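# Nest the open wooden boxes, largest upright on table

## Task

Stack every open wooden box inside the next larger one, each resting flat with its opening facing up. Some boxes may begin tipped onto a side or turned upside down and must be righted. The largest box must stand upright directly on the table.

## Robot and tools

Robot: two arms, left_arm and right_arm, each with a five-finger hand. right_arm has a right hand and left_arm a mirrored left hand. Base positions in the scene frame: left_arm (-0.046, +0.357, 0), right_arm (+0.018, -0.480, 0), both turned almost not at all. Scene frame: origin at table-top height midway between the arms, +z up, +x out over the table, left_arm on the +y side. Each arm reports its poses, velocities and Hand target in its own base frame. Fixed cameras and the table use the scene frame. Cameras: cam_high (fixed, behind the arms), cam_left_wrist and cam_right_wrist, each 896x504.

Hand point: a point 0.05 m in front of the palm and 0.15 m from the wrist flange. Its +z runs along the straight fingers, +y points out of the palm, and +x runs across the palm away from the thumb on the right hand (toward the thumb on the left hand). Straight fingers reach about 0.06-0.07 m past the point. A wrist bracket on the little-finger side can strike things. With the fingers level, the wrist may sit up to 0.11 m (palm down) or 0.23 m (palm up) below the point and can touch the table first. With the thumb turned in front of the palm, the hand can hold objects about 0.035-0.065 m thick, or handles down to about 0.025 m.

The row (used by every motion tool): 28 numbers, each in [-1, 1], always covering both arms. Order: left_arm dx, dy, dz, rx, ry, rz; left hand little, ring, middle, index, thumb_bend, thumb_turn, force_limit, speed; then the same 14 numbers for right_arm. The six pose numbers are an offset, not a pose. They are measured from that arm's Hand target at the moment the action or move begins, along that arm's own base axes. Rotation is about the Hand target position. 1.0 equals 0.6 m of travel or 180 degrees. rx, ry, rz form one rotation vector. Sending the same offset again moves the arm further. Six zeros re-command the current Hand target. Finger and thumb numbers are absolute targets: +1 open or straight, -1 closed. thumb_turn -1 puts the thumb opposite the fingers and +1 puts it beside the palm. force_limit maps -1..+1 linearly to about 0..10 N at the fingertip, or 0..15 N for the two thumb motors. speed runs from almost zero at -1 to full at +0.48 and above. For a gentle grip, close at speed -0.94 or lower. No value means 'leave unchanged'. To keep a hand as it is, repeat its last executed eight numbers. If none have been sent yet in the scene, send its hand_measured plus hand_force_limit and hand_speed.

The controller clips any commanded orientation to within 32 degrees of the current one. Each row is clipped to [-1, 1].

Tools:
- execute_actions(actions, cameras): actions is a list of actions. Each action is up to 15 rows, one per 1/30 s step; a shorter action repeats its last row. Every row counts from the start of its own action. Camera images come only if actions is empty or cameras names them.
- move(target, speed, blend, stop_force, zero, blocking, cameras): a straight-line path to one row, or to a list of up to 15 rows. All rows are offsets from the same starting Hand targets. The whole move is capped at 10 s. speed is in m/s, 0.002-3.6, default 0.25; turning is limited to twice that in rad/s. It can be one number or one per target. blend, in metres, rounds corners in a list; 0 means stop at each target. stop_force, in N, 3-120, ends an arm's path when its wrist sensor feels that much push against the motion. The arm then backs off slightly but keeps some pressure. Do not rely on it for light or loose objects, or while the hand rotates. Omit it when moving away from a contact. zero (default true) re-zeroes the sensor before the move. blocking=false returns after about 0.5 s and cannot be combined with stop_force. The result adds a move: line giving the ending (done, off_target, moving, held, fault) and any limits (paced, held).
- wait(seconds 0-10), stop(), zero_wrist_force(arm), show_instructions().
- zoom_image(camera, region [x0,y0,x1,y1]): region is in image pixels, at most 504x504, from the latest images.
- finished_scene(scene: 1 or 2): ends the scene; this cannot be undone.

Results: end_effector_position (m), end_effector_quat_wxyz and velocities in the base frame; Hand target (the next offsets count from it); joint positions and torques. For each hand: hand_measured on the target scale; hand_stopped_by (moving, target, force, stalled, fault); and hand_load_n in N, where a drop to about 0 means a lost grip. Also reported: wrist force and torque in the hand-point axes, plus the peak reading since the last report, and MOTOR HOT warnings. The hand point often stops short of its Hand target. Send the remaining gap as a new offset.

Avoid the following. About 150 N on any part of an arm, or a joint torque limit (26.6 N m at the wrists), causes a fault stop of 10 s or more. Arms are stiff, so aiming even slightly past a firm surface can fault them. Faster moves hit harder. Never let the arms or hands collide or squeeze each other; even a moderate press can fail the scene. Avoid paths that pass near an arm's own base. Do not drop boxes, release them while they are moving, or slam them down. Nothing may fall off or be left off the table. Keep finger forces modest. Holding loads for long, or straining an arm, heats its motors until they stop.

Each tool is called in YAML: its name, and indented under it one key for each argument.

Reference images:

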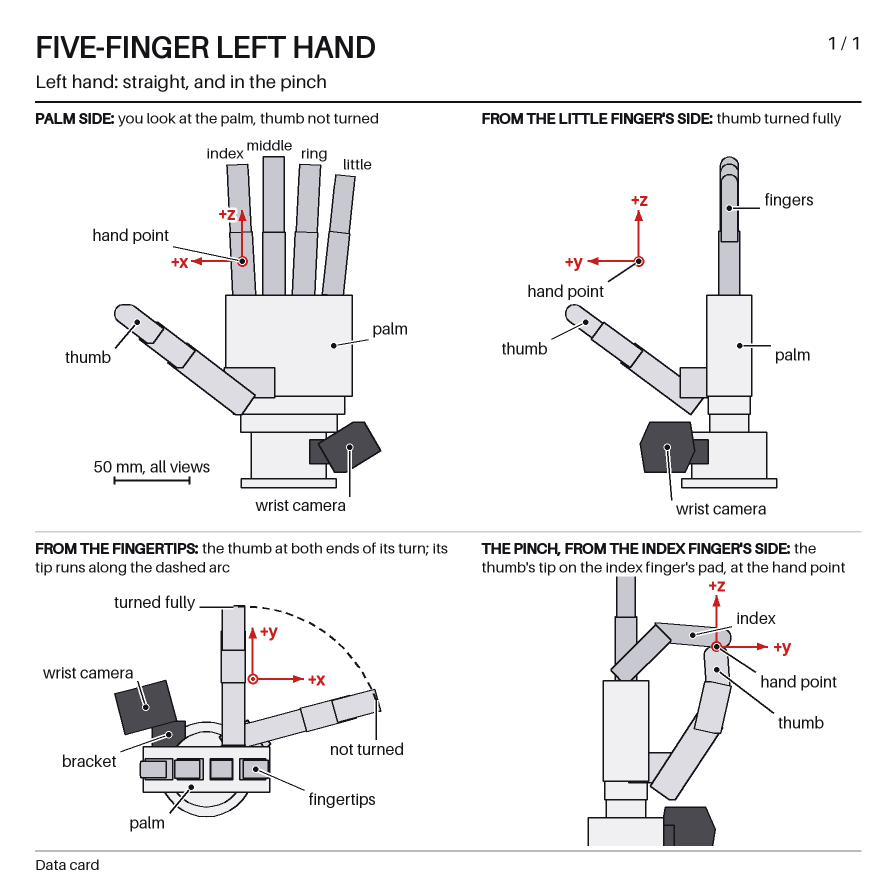

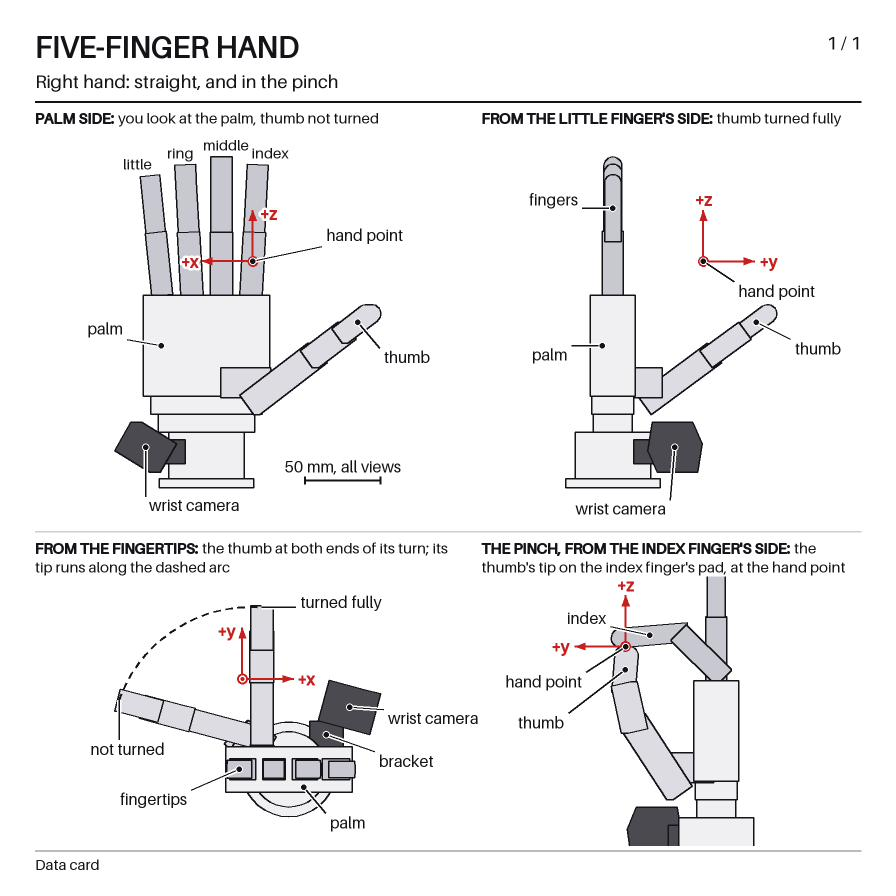

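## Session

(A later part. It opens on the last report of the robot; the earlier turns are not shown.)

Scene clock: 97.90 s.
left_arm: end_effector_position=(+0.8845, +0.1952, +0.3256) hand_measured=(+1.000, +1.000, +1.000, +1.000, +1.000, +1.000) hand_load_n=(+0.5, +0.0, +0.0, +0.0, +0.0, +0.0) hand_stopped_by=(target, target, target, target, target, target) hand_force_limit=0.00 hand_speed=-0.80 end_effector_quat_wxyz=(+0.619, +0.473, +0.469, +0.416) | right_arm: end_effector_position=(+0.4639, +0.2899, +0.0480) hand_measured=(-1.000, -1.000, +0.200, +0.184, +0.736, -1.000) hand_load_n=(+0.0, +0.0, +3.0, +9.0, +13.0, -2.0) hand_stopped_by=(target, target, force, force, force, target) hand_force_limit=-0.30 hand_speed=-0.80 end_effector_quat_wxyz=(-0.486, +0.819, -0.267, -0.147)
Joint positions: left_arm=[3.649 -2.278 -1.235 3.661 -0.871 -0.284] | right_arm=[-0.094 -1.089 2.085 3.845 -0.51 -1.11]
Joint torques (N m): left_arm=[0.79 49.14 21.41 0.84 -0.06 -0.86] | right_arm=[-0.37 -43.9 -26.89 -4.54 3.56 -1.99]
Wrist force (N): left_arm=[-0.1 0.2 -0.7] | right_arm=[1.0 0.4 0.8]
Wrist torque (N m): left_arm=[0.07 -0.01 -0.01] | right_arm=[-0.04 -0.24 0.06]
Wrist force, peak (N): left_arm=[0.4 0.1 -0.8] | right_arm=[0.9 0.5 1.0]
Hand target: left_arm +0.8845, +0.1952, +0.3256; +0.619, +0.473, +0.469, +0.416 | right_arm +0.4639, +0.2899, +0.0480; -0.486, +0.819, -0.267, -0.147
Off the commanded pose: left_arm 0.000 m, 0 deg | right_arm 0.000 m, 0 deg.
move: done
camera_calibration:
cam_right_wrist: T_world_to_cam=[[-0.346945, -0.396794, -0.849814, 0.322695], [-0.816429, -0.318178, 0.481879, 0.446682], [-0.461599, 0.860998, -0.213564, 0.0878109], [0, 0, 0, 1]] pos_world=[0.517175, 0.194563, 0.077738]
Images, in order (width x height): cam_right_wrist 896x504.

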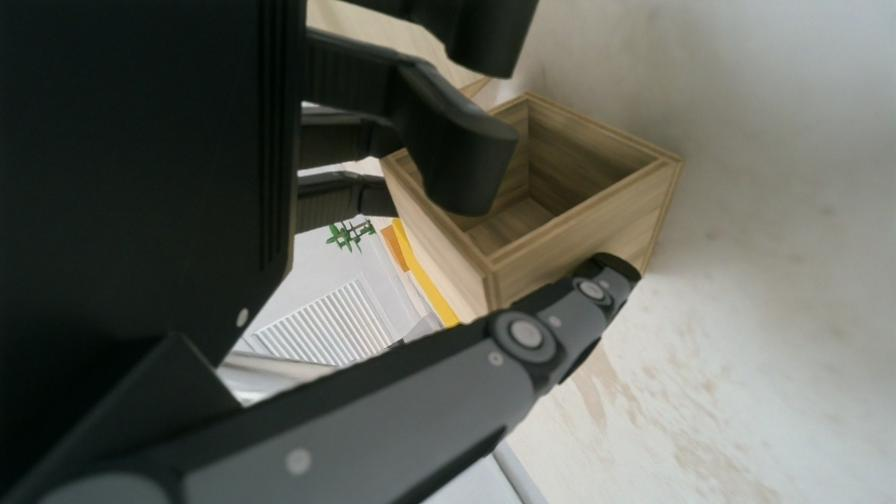

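move:
  target:
    - [0,0,0,0,0,0,1,1,1,1,1,1,0.0,-0.8,0,0,0.1,0,0,0,-1,-1,-0.2,-0.2,0.4,-1,-0.3,-0.8]
    - [0,0,0,0,0,0,1,1,1,1,1,1,0.0,-0.8,0,-0.03,0.37,0,0,0,-1,-1,-0.2,-0.2,0.4,-1,-0.3,-0.8]
    - [0,0,0,0,0,0,1,1,1,1,1,1,0.0,-0.8,0,-0.06,0.37,-0.1694,-0.4704,0,-1,-1,-0.2,-0.2,0.4,-1,-0.3,-0.8]
  cameras: ["all"]
  speed: [0.1,0.2,0.3]
  blend: 0.01

Scene clock: 103.43 s.
left_arm: end_effector_position=(+0.8845, +0.1952, +0.3256) hand_measured=(+1.000, +1.000, +1.000, +1.000, +1.000, +1.000) hand_load_n=(+0.0, +0.0, +0.0, +0.0, +0.0, +0.0) hand_stopped_by=(target, target, target, target, target, target) hand_force_limit=0.00 hand_speed=-0.80 end_effector_quat_wxyz=(+0.619, +0.473, +0.469, +0.416) | right_arm: end_effector_position=(+0.4638, +0.2540, +0.2699) hand_measured=(-1.000, -1.000, +0.200, +0.184, +0.736, -1.000) hand_load_n=(+0.0, +0.0, +2.5, +9.5, +13.0, -1.5) hand_stopped_by=(target, target, force, force, force, target) hand_force_limit=-0.30 hand_speed=-0.80 end_effector_quat_wxyz=(-0.325, +0.793, +0.100, +0.505) end_effector_velocity=(+0.000, +0.000, +0.002) end_effector_angular_velocity=(+0.000, -0.006, +0.000)
Joint positions: left_arm=[3.649 -2.278 -1.235 3.661 -0.871 -0.284] | right_arm=[0.028 -1.645 2.472 2.67 -0.932 -1.34]
Joint velocities: left_arm=[within noise] | right_arm=[0 0 -0.001 -0.006 0 0]
Joint torques (N m): left_arm=[0.07 50.5 21.07 0.64 -0.24 -0.61] | right_arm=[-11.93 -18.18 -30.26 -4.92 2.39 -1.04]
Wrist force (N): left_arm=[0.1 0.1 -0.7] | right_arm=[-0.7 0.2 0.6]
Wrist torque (N m): left_arm=[0.06 -0.03 0.00] | right_arm=[-0.09 0.03 0.01]
Wrist force, peak (N): left_arm=[0.2 -0.1 -0.9] | right_arm=[1.5 1.6 1.2]
Hand target: left_arm +0.8845, +0.1952, +0.3256; +0.619, +0.473, +0.469, +0.416 | right_arm +0.4639, +0.2539, +0.2700; -0.325, +0.793, +0.100, +0.505
Off the commanded pose: left_arm 0.000 m, 0 deg | right_arm 0.000 m, 0 deg.
move: done
camera_calibration:
cam_right_wrist: T_world_to_cam=[[0.633125, -0.749728, -0.192511, -0.0453084], [-0.648936, -0.37854, -0.659993, 0.574042], [0.421942, 0.542785, -0.726188, -0.0245753], [0, 0, 0, 1]] pos_world=[0.411572, 0.196668, 0.352295]

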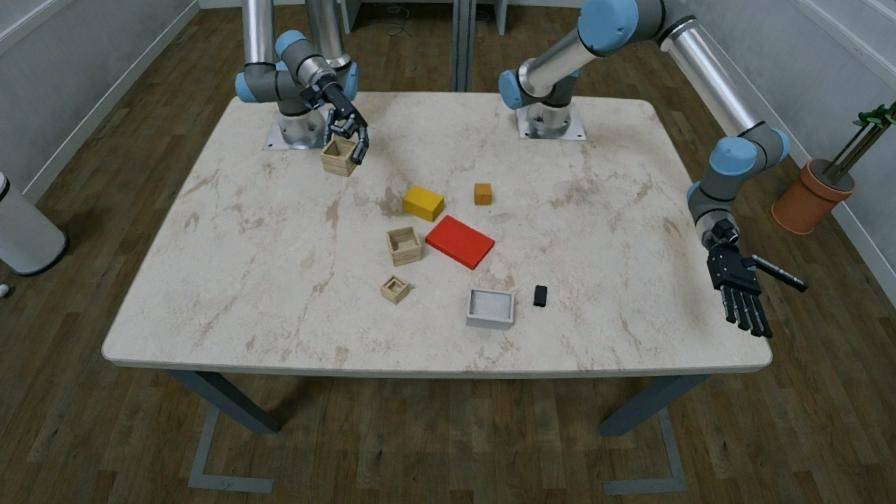

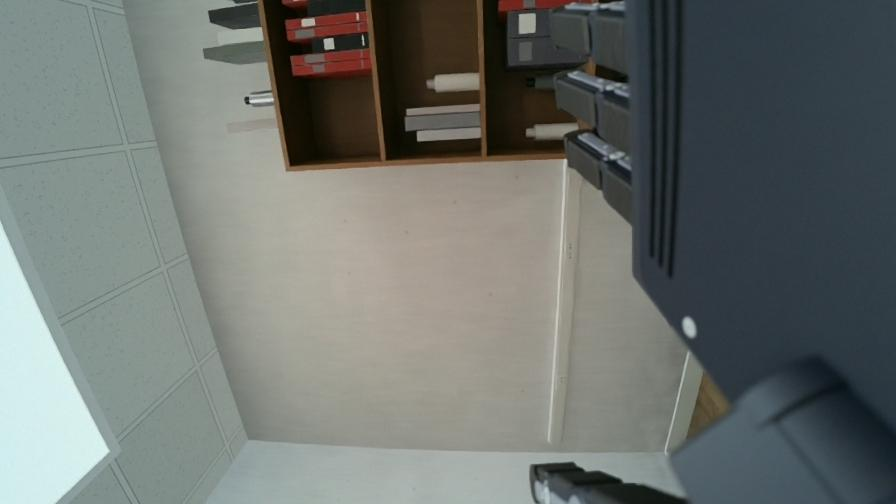

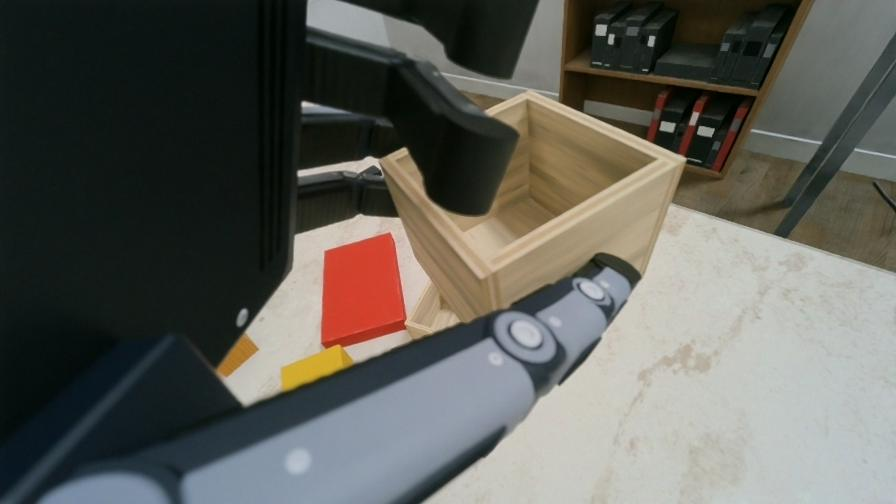

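move:
  target:
    - [0,0,0,0,0,0,1,1,1,1,1,1,0.0,-0.8,0,-0.06,-0.2,0,0,0,-1,-1,-0.2,-0.2,0.4,-1,-0.3,-0.8]
    - [0,0,0,0,0,0,1,1,1,1,1,1,0.0,-0.8,0,-0.06,-0.35,0,0,0,-1,-1,-0.2,-0.2,0.4,-1,-0.3,-0.8]
  cameras: ["cam_high"]
  speed: [0.2,0.1]
  blend: 0.01

zoom_image:
  camera: "cam_high"
  region: [260, 80, 440, 280]

move:
  target:
    - [0,0,0,0,0,0,1,1,1,1,1,1,0.0,-0.8,0,0,-0.06,0,0,0,-1,-1,-0.2,-0.2,0.4,-1,-0.3,-0.8]
  cameras: ["cam_high","cam_right_wrist"]
  speed: 0.03
  stop_force: 4

Scene clock: 109.30 s.
left_arm: end_effector_position=(+0.8845, +0.1952, +0.3256) hand_measured=(+1.000, +1.000, +1.000, +1.000, +1.000, +1.000) hand_load_n=(+0.0, +0.0, +0.0, +0.0, +0.0, +0.0) hand_stopped_by=(target, target, target, target, target, target) hand_force_limit=0.00 hand_speed=-0.80 end_effector_quat_wxyz=(+0.619, +0.473, +0.469, +0.416) | right_arm: end_effector_position=(+0.4640, +0.2179, +0.0601) hand_measured=(-1.000, -1.000, +0.200, +0.184, +0.736, -1.000) hand_load_n=(+0.0, +0.0, +2.5, +9.0, +13.0, -1.5) hand_stopped_by=(target, target, force, force, force, target) hand_force_limit=-0.30 hand_speed=-0.80 end_effector_quat_wxyz=(-0.325, +0.793, +0.100, +0.505)
Joint positions: left_arm=[3.649 -2.278 -1.235 3.661 -0.871 -0.284] | right_arm=[-0.111 -0.824 2.589 1.774 -0.803 -1.407]
Joint torques (N m): left_arm=[-0.46 50.31 20.55 0.72 -0.04 -0.9] | right_arm=[11.05 -19.96 14.99 -2.73 -0.57 -0.51]
Wrist force (N): left_arm=[0.0 0.0 -0.6] | right_arm=[-0.5 0.2 0.6]
Wrist torque (N m): left_arm=[0.03 -0.02 -0.01] | right_arm=[-0.08 0.02 0.04]
Wrist force, peak (N): left_arm=[0.3 0.1 -0.9] | right_arm=[-1.7 0.7 1.1]
Hand target: left_arm +0.8845, +0.1952, +0.3256; +0.619, +0.473, +0.469, +0.416 | right_arm +0.4639, +0.2179, +0.0600; -0.325, +0.793, +0.100, +0.505
Off the commanded pose: left_arm 0.000 m, 0 deg | right_arm 0.000 m, 0 deg.
move: done
Images, in order (width x height): cam_high 896x504.

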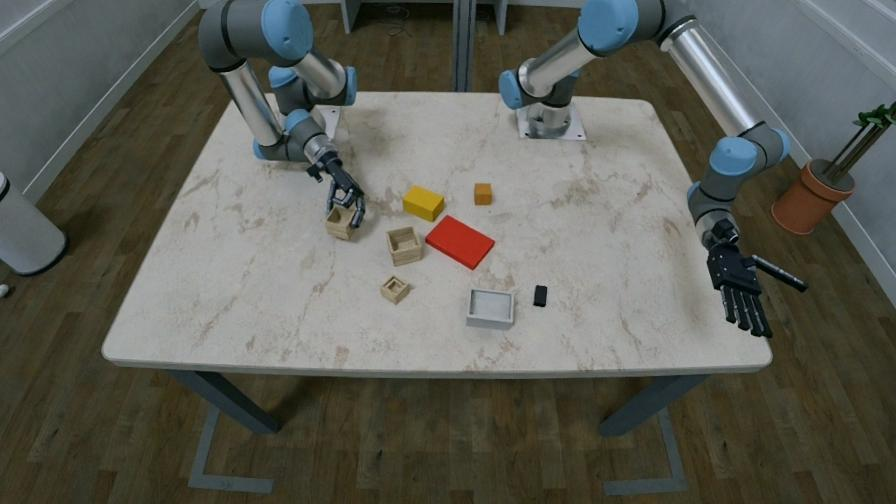

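Scaled by 2.520 from the camera's 896x504 image, which has a finer 1280x720 frame.

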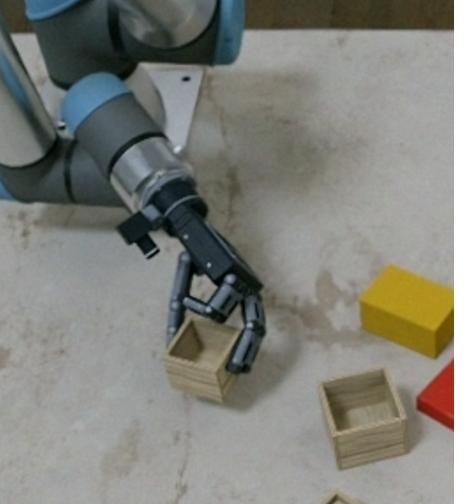

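Scene clock: 110.53 s.
left_arm: end_effector_position=(+0.8845, +0.1952, +0.3256) hand_measured=(+1.000, +1.000, +1.000, +1.000, +1.000, +1.000) hand_load_n=(+0.0, +0.0, +0.0, +0.0, +0.0, +0.0) hand_stopped_by=(target, target, target, target, target, target) hand_force_limit=0.00 hand_speed=-0.80 end_effector_quat_wxyz=(+0.619, +0.473, +0.469, +0.416) | right_arm: end_effector_position=(+0.4638, +0.2179, +0.0340) hand_measured=(-1.000, -1.000, +0.200, +0.184, +0.736, -1.000) hand_load_n=(+0.0, +0.0, +3.0, +9.5, +13.0, -1.5) hand_stopped_by=(target, target, force, force, force, target) hand_force_limit=-0.30 hand_speed=-0.80 end_effector_quat_wxyz=(-0.325, +0.794, +0.099, +0.504)
Joint positions: left_arm=[3.649 -2.278 -1.235 3.661 -0.871 -0.284] | right_arm=[-0.111 -0.714 2.564 1.69 -0.803 -1.407]
Joint torques (N m): left_arm=[-0.05 51.19 20.7 1.07 -0.27 -0.83] | right_arm=[-0.23 -30.52 3.84 -2.55 0.4 -0.07]
Wrist force (N): left_arm=[0.1 0.3 -0.8] | right_arm=[-0.6 0.2 1.0]
Wrist torque (N m): left_arm=[0.09 -0.05 0.00] | right_arm=[-0.10 0.05 0.11]
Wrist force, peak (N): left_arm=[0.2 0.3 -0.8] | right_arm=[-1.5 0.0 1.2]
Hand target: left_arm +0.8845, +0.1952, +0.3256; +0.619, +0.473, +0.469, +0.416 | right_arm +0.4638, +0.2179, +0.0340; -0.325, +0.794, +0.099, +0.504 (not the last commanded pose)
Off the commanded pose: left_arm 0.000 m, 0 deg | right_arm 0.010 m, 0 deg.
FORCE FAULT: contact force on the right arm reached its limit, and that arm stopped. The contact can be on any part of that arm, not only on its tool. That arm's remaining commands of this call were not run. That arm is still stopped at the end of this call. That arm stays stopped for about 10 more seconds. Until then a move that you send moves the other arm only, and its call returns only when the move has ended. Once the stop has ended, the next robot result says so. If the stop ends while you think or write, that arm runs what you send next, counted from a new Hand target: where the arm stands when the stop ends. While its stop runs, that arm, its gripper or tool too, takes no new command. Until it ends, the stop uses up actions while you think or wait. An arm that is not stopped still takes commands.
move: fault (right_arm)
camera_calibration:
cam_right_wrist: T_world_to_cam=[[0.632997, -0.749767, -0.192778, -0.117741], [-0.649317, -0.378602, -0.659582, 0.404934], [0.421547, 0.542687, -0.726491, -0.176045], [0, 0, 0, 1]] pos_world=[0.411672, 0.160568, 0.116495]
Images, in order (width x height): cam_high 896x504, cam_right_wrist 896x504.

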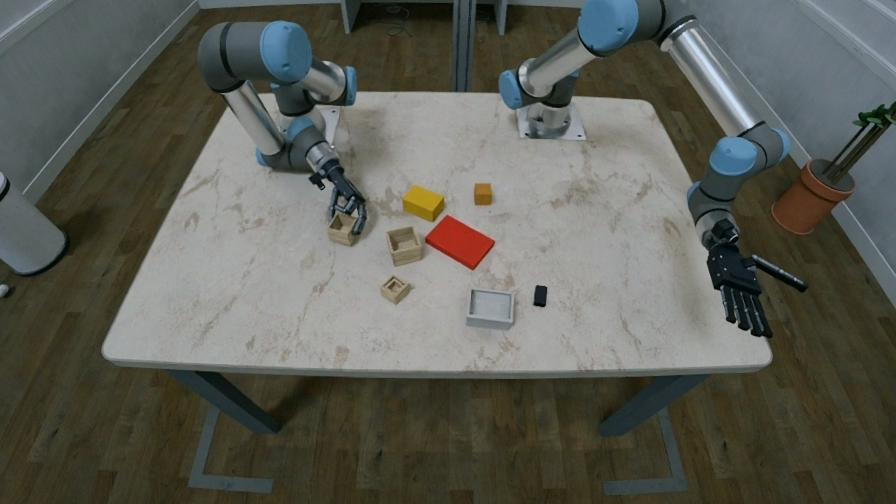

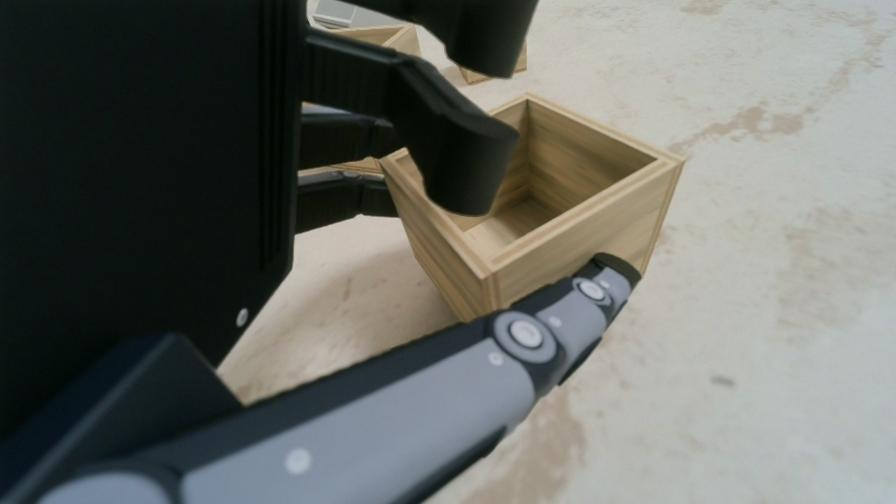

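wait:
  seconds: 1

Scene clock: 113.47 s.
left_arm: end_effector_position=(+0.8845, +0.1952, +0.3256) hand_measured=(+1.000, +1.000, +1.000, +1.000, +1.000, +1.000) hand_load_n=(+0.0, +0.0, +0.0, +0.0, +0.0, +0.0) hand_stopped_by=(target, target, target, target, target, target) hand_force_limit=0.00 hand_speed=-0.80 end_effector_quat_wxyz=(+0.619, +0.473, +0.469, +0.416) | right_arm: end_effector_position=(+0.4638, +0.2179, +0.0340) hand_measured=(-1.000, -1.000, +0.200, +0.184, +0.736, -1.000) hand_load_n=(+0.0, +0.0, +3.0, +9.0, +13.0, -1.5) hand_stopped_by=(target, target, force, force, force, target) hand_force_limit=-0.30 hand_speed=-0.80 end_effector_quat_wxyz=(-0.325, +0.794, +0.099, +0.504)
Joint positions: left_arm=[3.649 -2.278 -1.235 3.661 -0.871 -0.284] | right_arm=[-0.111 -0.714 2.564 1.69 -0.803 -1.407]
Joint torques (N m): left_arm=[-0.7 49.66 20.62 0.54 -0.06 -0.87] | right_arm=[-0.35 -30.26 3.64 -2.55 0.4 -0.04]
Wrist force (N): left_arm=[0.0 0.3 -0.7] | right_arm=[-0.7 0.1 0.9]
Wrist torque (N m): left_arm=[0.09 -0.04 -0.01] | right_arm=[-0.12 0.08 0.09]
Wrist force, peak (N): left_arm=[0.2 0.3 -0.9] | right_arm=[-0.6 0.1 1.2]
Hand target: left_arm +0.8845, +0.1952, +0.3256; +0.619, +0.473, +0.469, +0.416 | right_arm +0.4638, +0.2179, +0.0340; -0.325, +0.794, +0.099, +0.504 (not the last commanded pose)
Off the commanded pose: left_arm 0.000 m, 0 deg | right_arm 0.010 m, 0 deg.
FORCE FAULT, CONTINUED: the right arm was still stopped when this call began, by the force fault that an earlier result reported. Since the last result the stop counts as 5 of the actions that you can send in this scene. That arm is still stopped at the end of this call. That arm stays stopped for about 7 more seconds. If the stop ends while you think or write, that arm runs what you send next, counted from a new Hand target: where the arm stands when the stop ends. While its stop runs, that arm, its gripper or tool too, takes no new command.
wait: 1.00 s; at rest from the start

wait:
  seconds: 2

Scene clock: 116.80 s.
left_arm: end_effector_position=(+0.8845, +0.1952, +0.3256) hand_measured=(+1.000, +1.000, +1.000, +1.000, +1.000, +1.000) hand_load_n=(+0.0, +0.0, +0.0, +0.0, +0.0, +0.0) hand_stopped_by=(target, target, target, target, target, target) hand_force_limit=0.00 hand_speed=-0.80 end_effector_quat_wxyz=(+0.619, +0.473, +0.469, +0.416) | right_arm: end_effector_position=(+0.4638, +0.2179, +0.0340) hand_measured=(-1.000, -1.000, +0.200, +0.184, +0.736, -1.000) hand_load_n=(+0.0, +0.0, +2.5, +9.0, +13.0, -1.5) hand_stopped_by=(target, target, force, force, force, target) hand_force_limit=-0.30 hand_speed=-0.80 end_effector_quat_wxyz=(-0.325, +0.794, +0.099, +0.504)
Joint positions: left_arm=[3.649 -2.278 -1.235 3.661 -0.871 -0.284] | right_arm=[-0.111 -0.714 2.564 1.69 -0.803 -1.407]
Joint torques (N m): left_arm=[-0.81 50.53 20.81 0.58 -0.31 -0.93] | right_arm=[-0.42 -30.33 3.26 -2.56 0.49 -0.1]
Wrist force (N): left_arm=[-0.1 0.2 -0.6] | right_arm=[-0.7 0.2 0.8]
Wrist torque (N m): left_arm=[0.06 -0.01 -0.01] | right_arm=[-0.11 0.08 0.10]
Wrist force, peak (N): left_arm=[0.3 0.2 -0.9] | right_arm=[-0.9 0.3 1.0]
Hand target: left_arm +0.8845, +0.1952, +0.3256; +0.619, +0.473, +0.469, +0.416 | right_arm +0.4638, +0.2179, +0.0340; -0.325, +0.794, +0.099, +0.504 (not the last commanded pose)
Off the commanded pose: left_arm 0.000 m, 0 deg | right_arm 0.010 m, 0 deg.
FORCE FAULT, CONTINUED: the right arm was still stopped when this call began, by the force fault that an earlier result reported. Since the last result the stop counts as 7 of the actions that you can send in this scene. That arm is still stopped at the end of this call. That arm stays stopped for about 3 more seconds. If the stop ends while you think or write, that arm runs what you send next, counted from a new Hand target: where the arm stands when the stop ends. While its stop runs, that arm, its gripper or tool too, takes no new command.
wait: 2.00 s; at rest from the start

wait:
  seconds: 3

move:
  target:
    - [0,0,0,0,0,0,1,1,1,1,1,1,0.0,-0.8,0,0,0.15,0,0,0,-1,-1,-0.2,-0.2,0.4,-1,-0.3,-0.8]
    - [0,0,0,0,0,0,1,1,1,1,1,1,0.0,-0.8,0.04,0.1,0.22,0,0,0.1,-1,-1,-0.2,-0.2,0.4,-1,-0.3,-0.8]
    - [0,0,0,0,0,0,1,1,1,1,1,1,0.0,-0.8,0.0758,0.24,0.18,0,0,0.1989,-1,-1,-0.2,-0.2,0.4,-1,-0.3,-0.8]
  cameras: ["cam_high","cam_right_wrist"]
  speed: 0.15
  blend: 0.03

zoom_image:
  camera: "cam_high"
  region: [335, 170, 475, 310]

Scene clock: 120.33 s.
left_arm: end_effector_position=(+0.8845, +0.1952, +0.3256) hand_measured=(+1.000, +1.000, +1.000, +1.000, +1.000, +1.000) hand_load_n=(+0.0, +0.0, +0.0, +0.0, +0.0, +0.0) hand_stopped_by=(target, target, target, target, target, target) hand_force_limit=0.00 hand_speed=-0.80 end_effector_quat_wxyz=(+0.619, +0.473, +0.469, +0.416) | right_arm: end_effector_position=(+0.4638, +0.2179, +0.0340) hand_measured=(-1.000, -1.000, +0.200, +0.184, +0.736, -1.000) hand_load_n=(+0.5, +0.0, +2.5, +9.5, +12.5, -1.0) hand_stopped_by=(target, target, force, force, force, target) hand_force_limit=-0.30 hand_speed=-0.80 end_effector_quat_wxyz=(-0.325, +0.794, +0.099, +0.504)
Joint positions: left_arm=[3.649 -2.278 -1.235 3.661 -0.871 -0.284] | right_arm=[-0.111 -0.714 2.564 1.69 -0.803 -1.407]
Joint torques (N m): left_arm=[-0.49 50.47 21.36 0.46 -0.27 -0.97] | right_arm=[-0.48 -30.72 3.49 -2.58 0.39 -0.01]
Wrist force (N): left_arm=[-0.1 0.2 -0.8] | right_arm=[-0.6 0.1 1.0]
Wrist torque (N m): left_arm=[0.08 -0.01 -0.01] | right_arm=[-0.13 0.05 0.10]
Wrist force, peak (N): left_arm=[0.4 0.4 -0.8] | right_arm=[-1.0 0.2 1.0]
Hand target: left_arm +0.8845, +0.1952, +0.3256; +0.619, +0.473, +0.469, +0.416 | right_arm +0.4638, +0.2179, +0.0340; -0.325, +0.794, +0.099, +0.504 (not the last commanded pose)
Off the commanded pose: left_arm 0.000 m, 0 deg | right_arm 0.010 m, 0 deg.
FORCE FAULT, CONTINUED: the right arm's stop, for the force fault that an earlier result reported, is over. The rest of the stop counts as 7 of the actions that you can send in this scene. That arm's target is now where it stood when the stop ended, not its last command. That arm accepts commands again.
wait: 3.00 s; at rest from the start

Scene clock: 123.50 s.
left_arm: end_effector_position=(+0.8845, +0.1952, +0.3256) hand_measured=(+1.000, +1.000, +1.000, +1.000, +1.000, +1.000) hand_load_n=(+0.0, +0.0, +0.0, +0.0, +0.0, +0.0) hand_stopped_by=(target, target, target, target, target, target) hand_force_limit=0.00 hand_speed=-0.80 end_effector_quat_wxyz=(+0.619, +0.473, +0.469, +0.416) | right_arm: end_effector_position=(+0.5093, +0.3620, +0.1421) hand_measured=(-1.000, -1.000, +0.200, +0.184, +0.736, -1.000) hand_load_n=(+0.0, +0.0, +2.5, +9.0, +13.0, -1.5) hand_stopped_by=(target, target, force, force, force, target) hand_force_limit=-0.30 hand_speed=-0.80 end_effector_quat_wxyz=(-0.465, +0.725, +0.339, +0.380)
Joint positions: left_arm=[3.649 -2.278 -1.235 3.661 -0.871 -0.284] | right_arm=[0.049 -1.129 2.253 2.799 -0.408 -1.862]
Joint torques (N m): left_arm=[-0.96 49.63 20.62 0.64 -0.16 -0.99] | right_arm=[-10.83 -34.98 -1.03 -2.58 -0.41 0.42]
Wrist force (N): left_arm=[0.3 0.3 -0.7] | right_arm=[-0.3 0.4 0.8]
Wrist torque (N m): left_arm=[0.07 -0.07 0.00] | right_arm=[-0.09 -0.04 0.04]
Wrist force, peak (N): left_arm=[0.0 0.3 -1.0] | right_arm=[-1.9 0.7 1.4]
Hand target: left_arm +0.8845, +0.1952, +0.3256; +0.619, +0.473, +0.469, +0.416 | right_arm +0.5093, +0.3619, +0.1420; -0.465, +0.725, +0.339, +0.380
Off the commanded pose: left_arm 0.000 m, 0 deg | right_arm 0.000 m, 0 deg.
move: done
camera_calibration:
cam_right_wrist: T_world_to_cam=[[0.952015, -0.237707, -0.192774, -0.365475], [-0.305078, -0.686913, -0.659605, 0.496608], [0.0243739, 0.686765, -0.726471, -0.0447592], [0, 0, 0, 1]] pos_world=[0.500533, 0.284989, 0.224595]
Images, in order (width x height): cam_high 896x504, cam_right_wrist 896x504.

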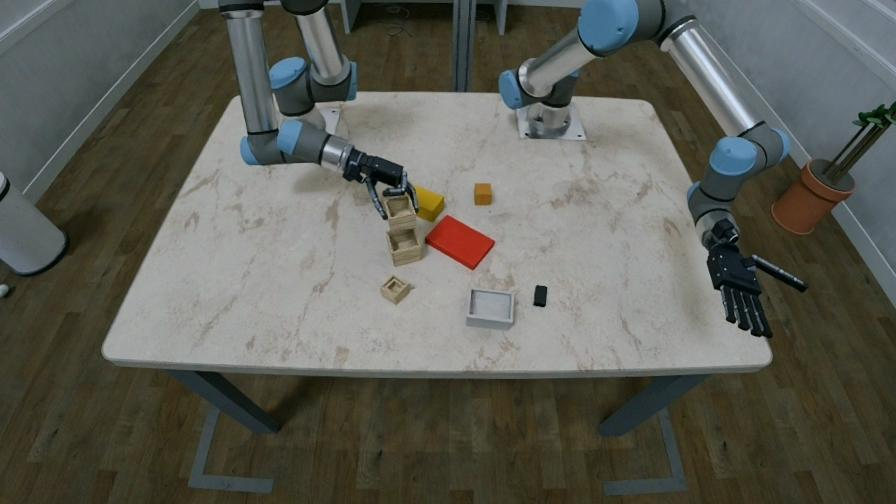

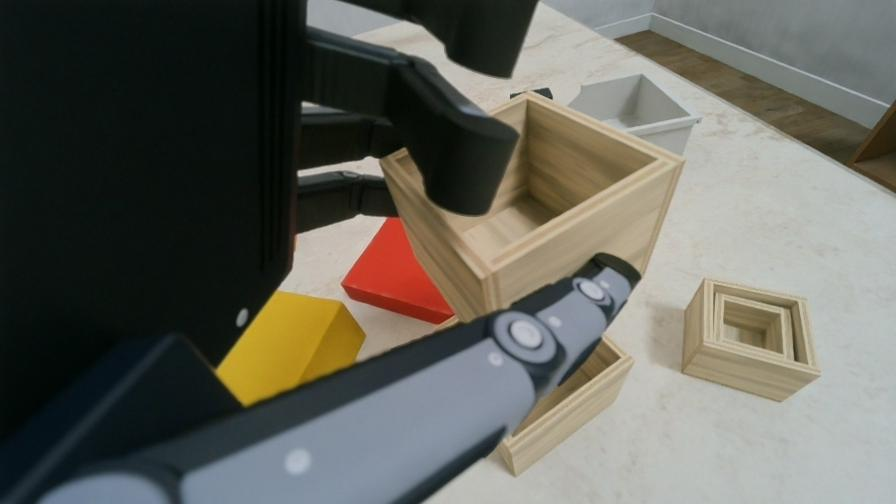

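Scaled by 3.600 from the camera's 896x504 image, which has a finer 1280x720 frame.

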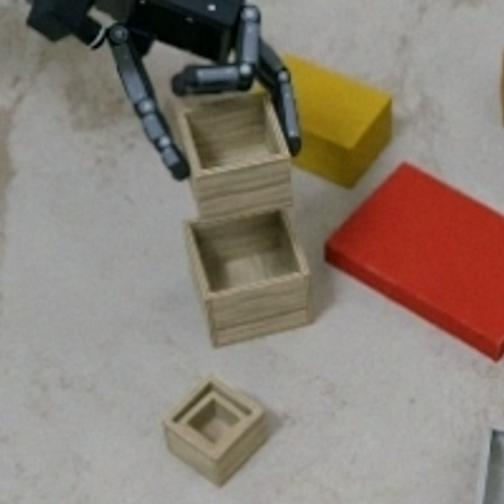

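zoom_image:
  camera: "cam_high"
  region: [375, 185, 435, 275]

Scaled by 5.600 from the camera's 896x504 image, which has a finer 1280x720 frame.

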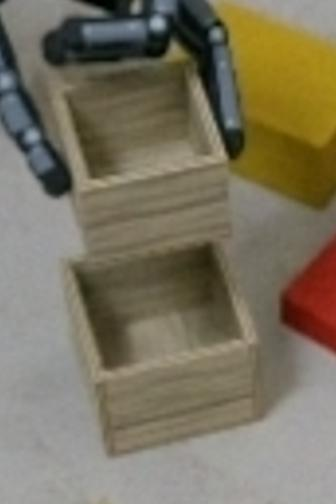

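zoom_image:
  camera: "cam_right_wrist"
  region: [420, 300, 660, 500]

Scaled by 2.100 from the camera's 896x504 image, which has a finer 1280x720 frame.

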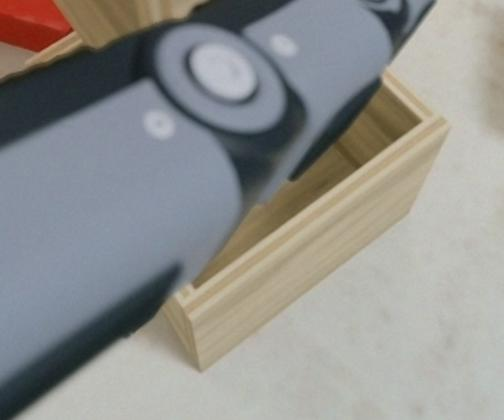

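move:
  target:
    - [0,0,0,0,0,0,1,1,1,1,1,1,0.0,-0.8,0,0,-0.09,0,0,0,-1,-1,-0.2,-0.2,0.4,-1,-0.3,-0.8]
  cameras: ["cam_high","cam_right_wrist"]
  speed: 0.1

zoom_image:
  camera: "cam_high"
  region: [375, 195, 435, 275]

zoom_image:
  camera: "cam_right_wrist"
  region: [420, 200, 720, 440]

Scene clock: 131.70 s.
left_arm: end_effector_position=(+0.8845, +0.1952, +0.3256) hand_measured=(+1.000, +1.000, +1.000, +1.000, +1.000, +1.000) hand_load_n=(+0.0, +0.0, +0.0, +0.0, +0.0, +0.0) hand_stopped_by=(target, target, target, target, target, target) hand_force_limit=0.00 hand_speed=-0.80 end_effector_quat_wxyz=(+0.619, +0.473, +0.469, +0.416) | right_arm: end_effector_position=(+0.5094, +0.3619, +0.0881) hand_measured=(-1.000, -1.000, +0.200, +0.184, +0.736, -1.000) hand_load_n=(+0.0, +0.0, +3.0, +9.0, +13.0, -1.0) hand_stopped_by=(target, target, force, force, force, target) hand_force_limit=-0.30 hand_speed=-0.80 end_effector_quat_wxyz=(-0.465, +0.725, +0.338, +0.380)
Joint positions: left_arm=[3.649 -2.278 -1.235 3.661 -0.871 -0.284] | right_arm=[0.049 -0.976 2.255 2.645 -0.408 -1.862]
Joint torques (N m): left_arm=[-0.43 50.61 22.05 0.65 -0.16 -0.85] | right_arm=[9.95 -29.69 -13.98 -1.28 -0.35 -1.96]
Wrist force (N): left_arm=[0.1 0.2 -0.7] | right_arm=[-0.6 0.6 0.3]
Wrist torque (N m): left_arm=[0.07 -0.04 0.00] | right_arm=[-0.04 0.02 0.03]
Wrist force, peak (N): left_arm=[0.3 0.5 -0.9] | right_arm=[-1.5 0.8 1.0]
Hand target: left_arm +0.8845, +0.1952, +0.3256; +0.619, +0.473, +0.469, +0.416 | right_arm +0.5093, +0.3619, +0.0880; -0.465, +0.725, +0.339, +0.380
Off the commanded pose: left_arm 0.000 m, 0 deg | right_arm 0.000 m, 0 deg.
move: done
camera_calibration:
cam_right_wrist: T_world_to_cam=[[0.951951, -0.237839, -0.192932, -0.375907], [-0.30528, -0.686813, -0.659615, 0.461026], [0.0243734, 0.686819, -0.726419, -0.0839464], [0, 0, 0, 1]] pos_world=[0.500633, 0.284889, 0.170595]
Images, in order (width x height): cam_high 896x504, cam_right_wrist 896x504.

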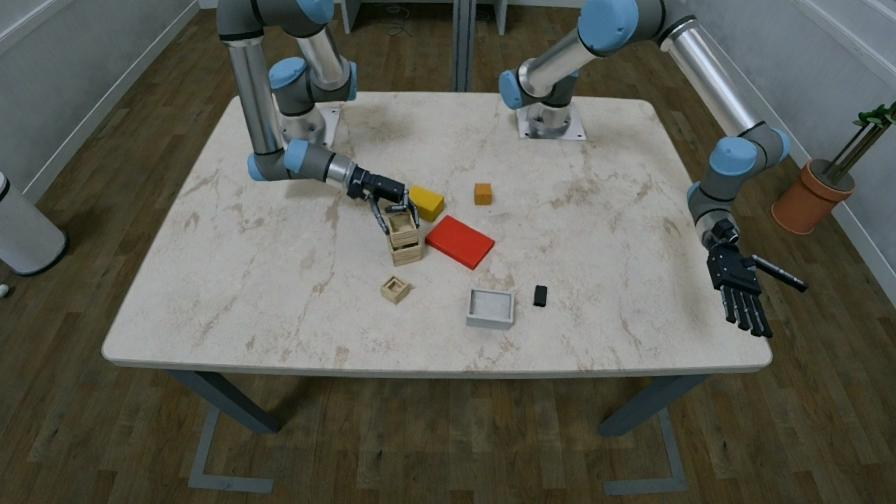

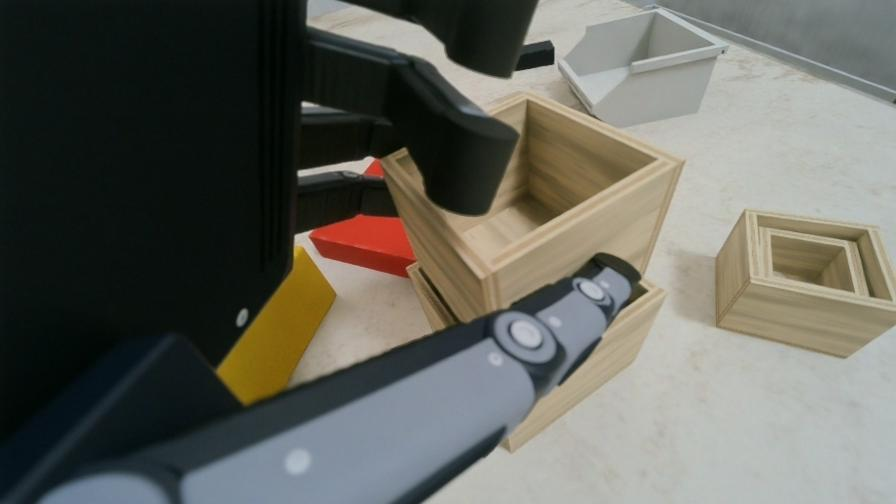

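Scaled by 6.300 from the camera's 896x504 image, which has a finer 1280x720 frame.

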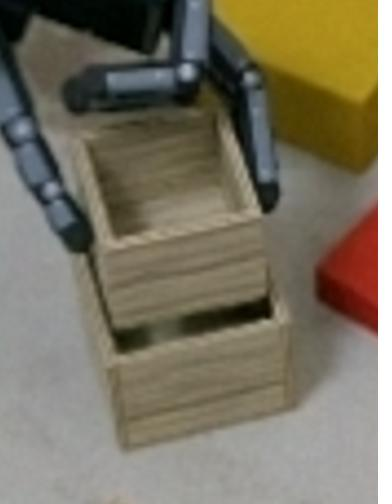

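Scaled by 1.680 from the camera's 896x504 image, which has a finer 1280x720 frame.

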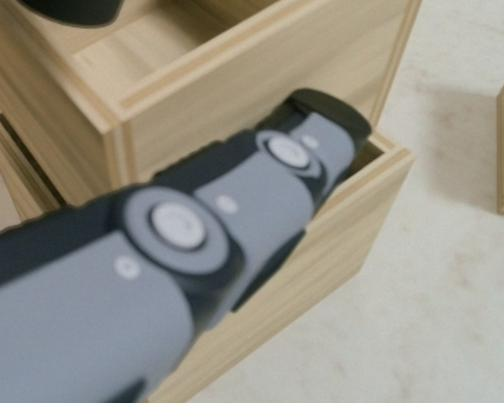

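zoom_image:
  camera: "cam_right_wrist"
  region: [390, 240, 510, 350]

zoom_image:
  camera: "cam_right_wrist"
  region: [580, 230, 700, 340]

zoom_image:
  camera: "cam_high"
  region: [385, 225, 425, 270]

Scaled by 4.200 from the camera's 896x504 image, which has a finer 1280x720 frame.

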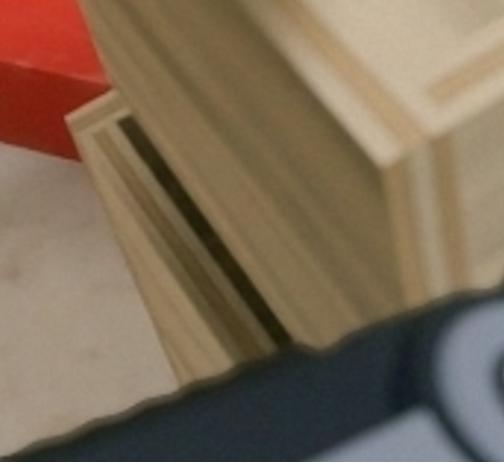

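Scaled by 4.200 from the camera's 896x504 image, which has a finer 1280x720 frame.

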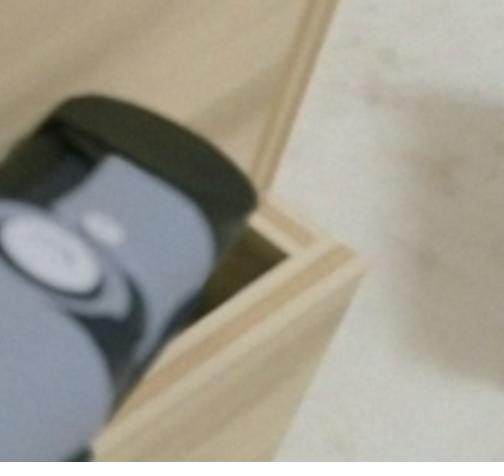

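Scaled by 11.200 from the camera's 896x504 image, which has a finer 1280x720 frame.

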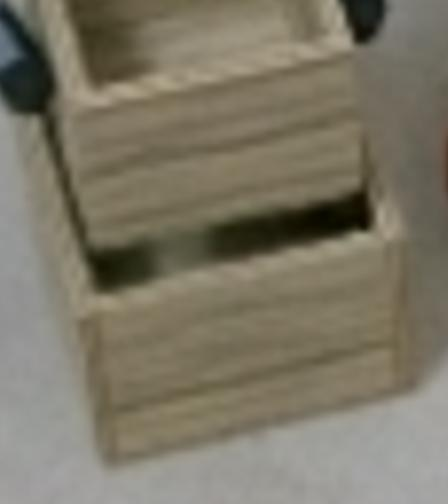

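zoom_image:
  camera: "cam_right_wrist"
  region: [400, 255, 470, 335]

Scaled by 6.300 from the camera's 896x504 image, which has a finer 1280x720 frame.

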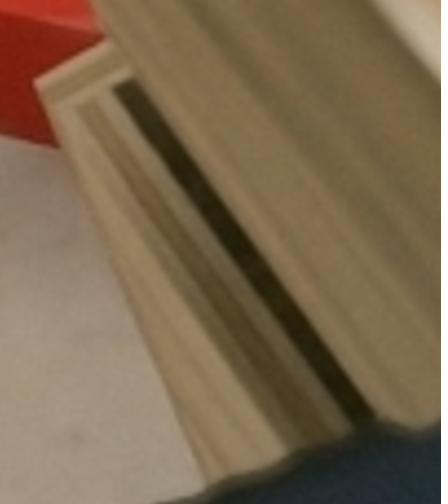

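move:
  target:
    - [0,0,0,0,0,0,1,1,1,1,1,1,0.0,-0.8,0.0027,0,0,0,0,0,-1,-1,-0.2,-0.2,0.4,-1,-0.3,-0.8]
    - [0,0,0,0,0,0,1,1,1,1,1,1,0.0,-0.8,0.0027,0,-0.033,0,0,0,-1,-1,-0.2,-0.2,0.4,-1,-0.3,-0.8]
  cameras: ["cam_high","cam_right_wrist"]
  speed: 0.03
  stop_force: 4

zoom_image:
  camera: "cam_high"
  region: [375, 195, 435, 275]

zoom_image:
  camera: "cam_right_wrist"
  region: [400, 235, 480, 325]

zoom_image:
  camera: "cam_right_wrist"
  region: [580, 230, 700, 340]

Scene clock: 145.50 s.
left_arm: end_effector_position=(+0.8845, +0.1952, +0.3256) hand_measured=(+1.000, +1.000, +1.000, +1.000, +1.000, +1.000) hand_load_n=(+0.0, +0.0, +0.0, +0.0, +0.0, +0.0) hand_stopped_by=(target, target, target, target, target, target) hand_force_limit=0.00 hand_speed=-0.80 end_effector_quat_wxyz=(+0.619, +0.473, +0.469, +0.416) | right_arm: end_effector_position=(+0.5109, +0.3619, +0.0728) hand_measured=(-1.000, -1.000, +0.200, +0.184, +0.736, -1.000) hand_load_n=(+0.0, +0.0, +2.5, +9.5, +13.5, -1.5) hand_stopped_by=(target, target, force, force, force, target) hand_force_limit=-0.30 hand_speed=-0.80 end_effector_quat_wxyz=(-0.465, +0.725, +0.339, +0.380)
Joint positions: left_arm=[3.649 -2.278 -1.235 3.661 -0.871 -0.284] | right_arm=[0.049 -0.931 2.247 2.608 -0.408 -1.863]
Joint torques (N m): left_arm=[-0.72 50.35 21.23 0.72 -0.24 -0.9] | right_arm=[-4.92 -23.88 7.38 -4.06 -1.88 1.58]
Wrist force (N): left_arm=[0.3 0.2 -0.6] | right_arm=[1.9 -1.8 -0.8]
Wrist torque (N m): left_arm=[0.06 -0.06 0.01] | right_arm=[-0.05 0.17 0.21]
Wrist force, peak (N): left_arm=[0.2 0.4 -1.0] | right_arm=[10.4 -6.8 -4.1]
Hand target: left_arm +0.8845, +0.1952, +0.3256; +0.619, +0.473, +0.469, +0.416 | right_arm +0.5109, +0.3619, +0.0728; -0.465, +0.725, +0.339, +0.380 (not the last commanded pose)
Off the commanded pose: left_arm 0.000 m, 0 deg | right_arm 0.005 m, 0 deg.
move: contact (right_arm); path passed 1 of 2 targets
camera_calibration:
cam_right_wrist: T_world_to_cam=[[0.952045, -0.237668, -0.192677, -0.380403], [-0.304986, -0.687029, -0.659526, 0.451358], [0.0243729, 0.686662, -0.726568, -0.0949563], [0, 0, 0, 1]] pos_world=[0.502133, 0.284889, 0.155395]
Images, in order (width x height): cam_high 896x504, cam_right_wrist 896x504.

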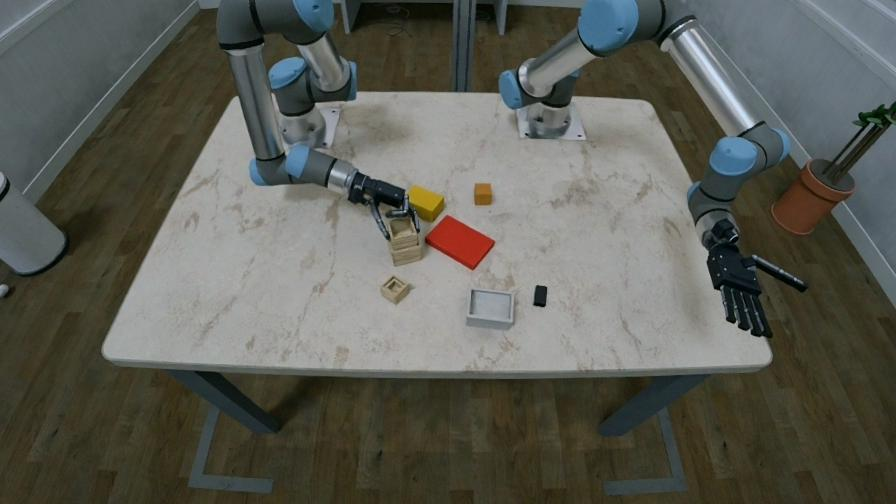

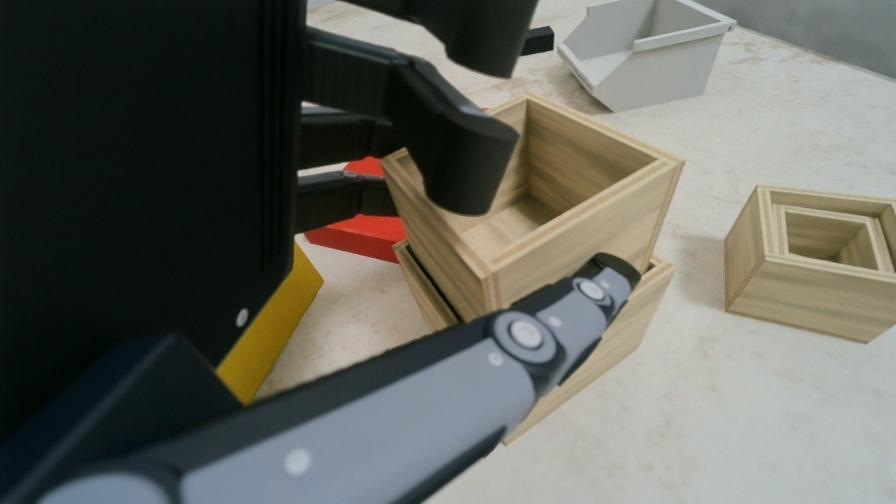

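Scaled by 6.300 from the camera's 896x504 image, which has a finer 1280x720 frame.

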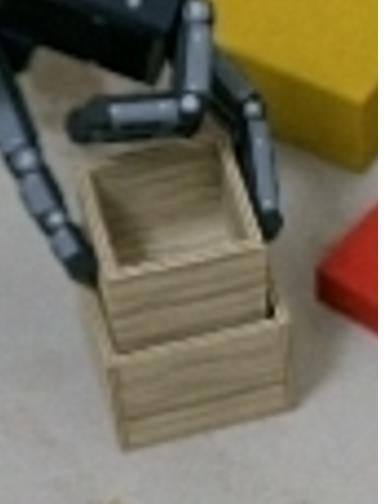

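Scaled by 5.600 from the camera's 896x504 image, which has a finer 1280x720 frame.

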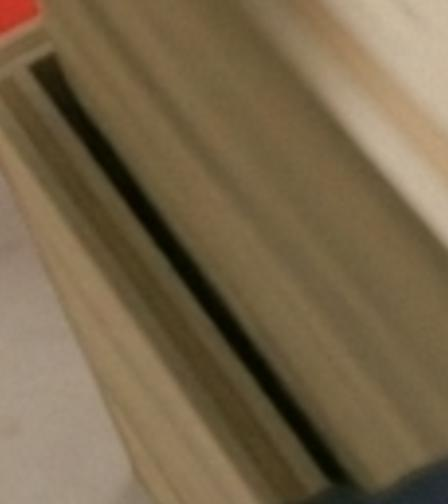

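Scaled by 4.200 from the camera's 896x504 image, which has a finer 1280x720 frame.

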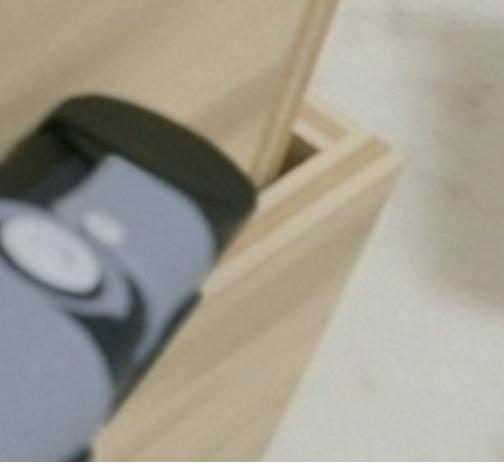

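zoom_image:
  camera: "cam_high"
  region: [385, 225, 425, 270]

Scaled by 11.200 from the camera's 896x504 image, which has a finer 1280x720 frame.

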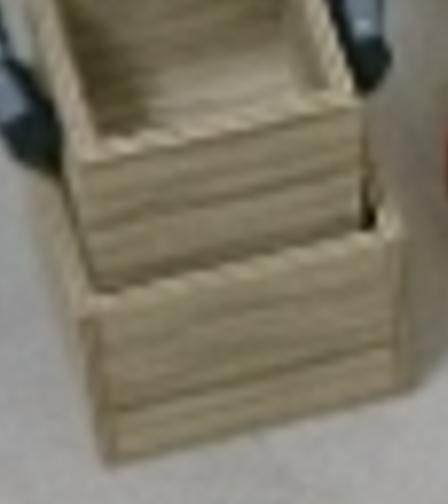

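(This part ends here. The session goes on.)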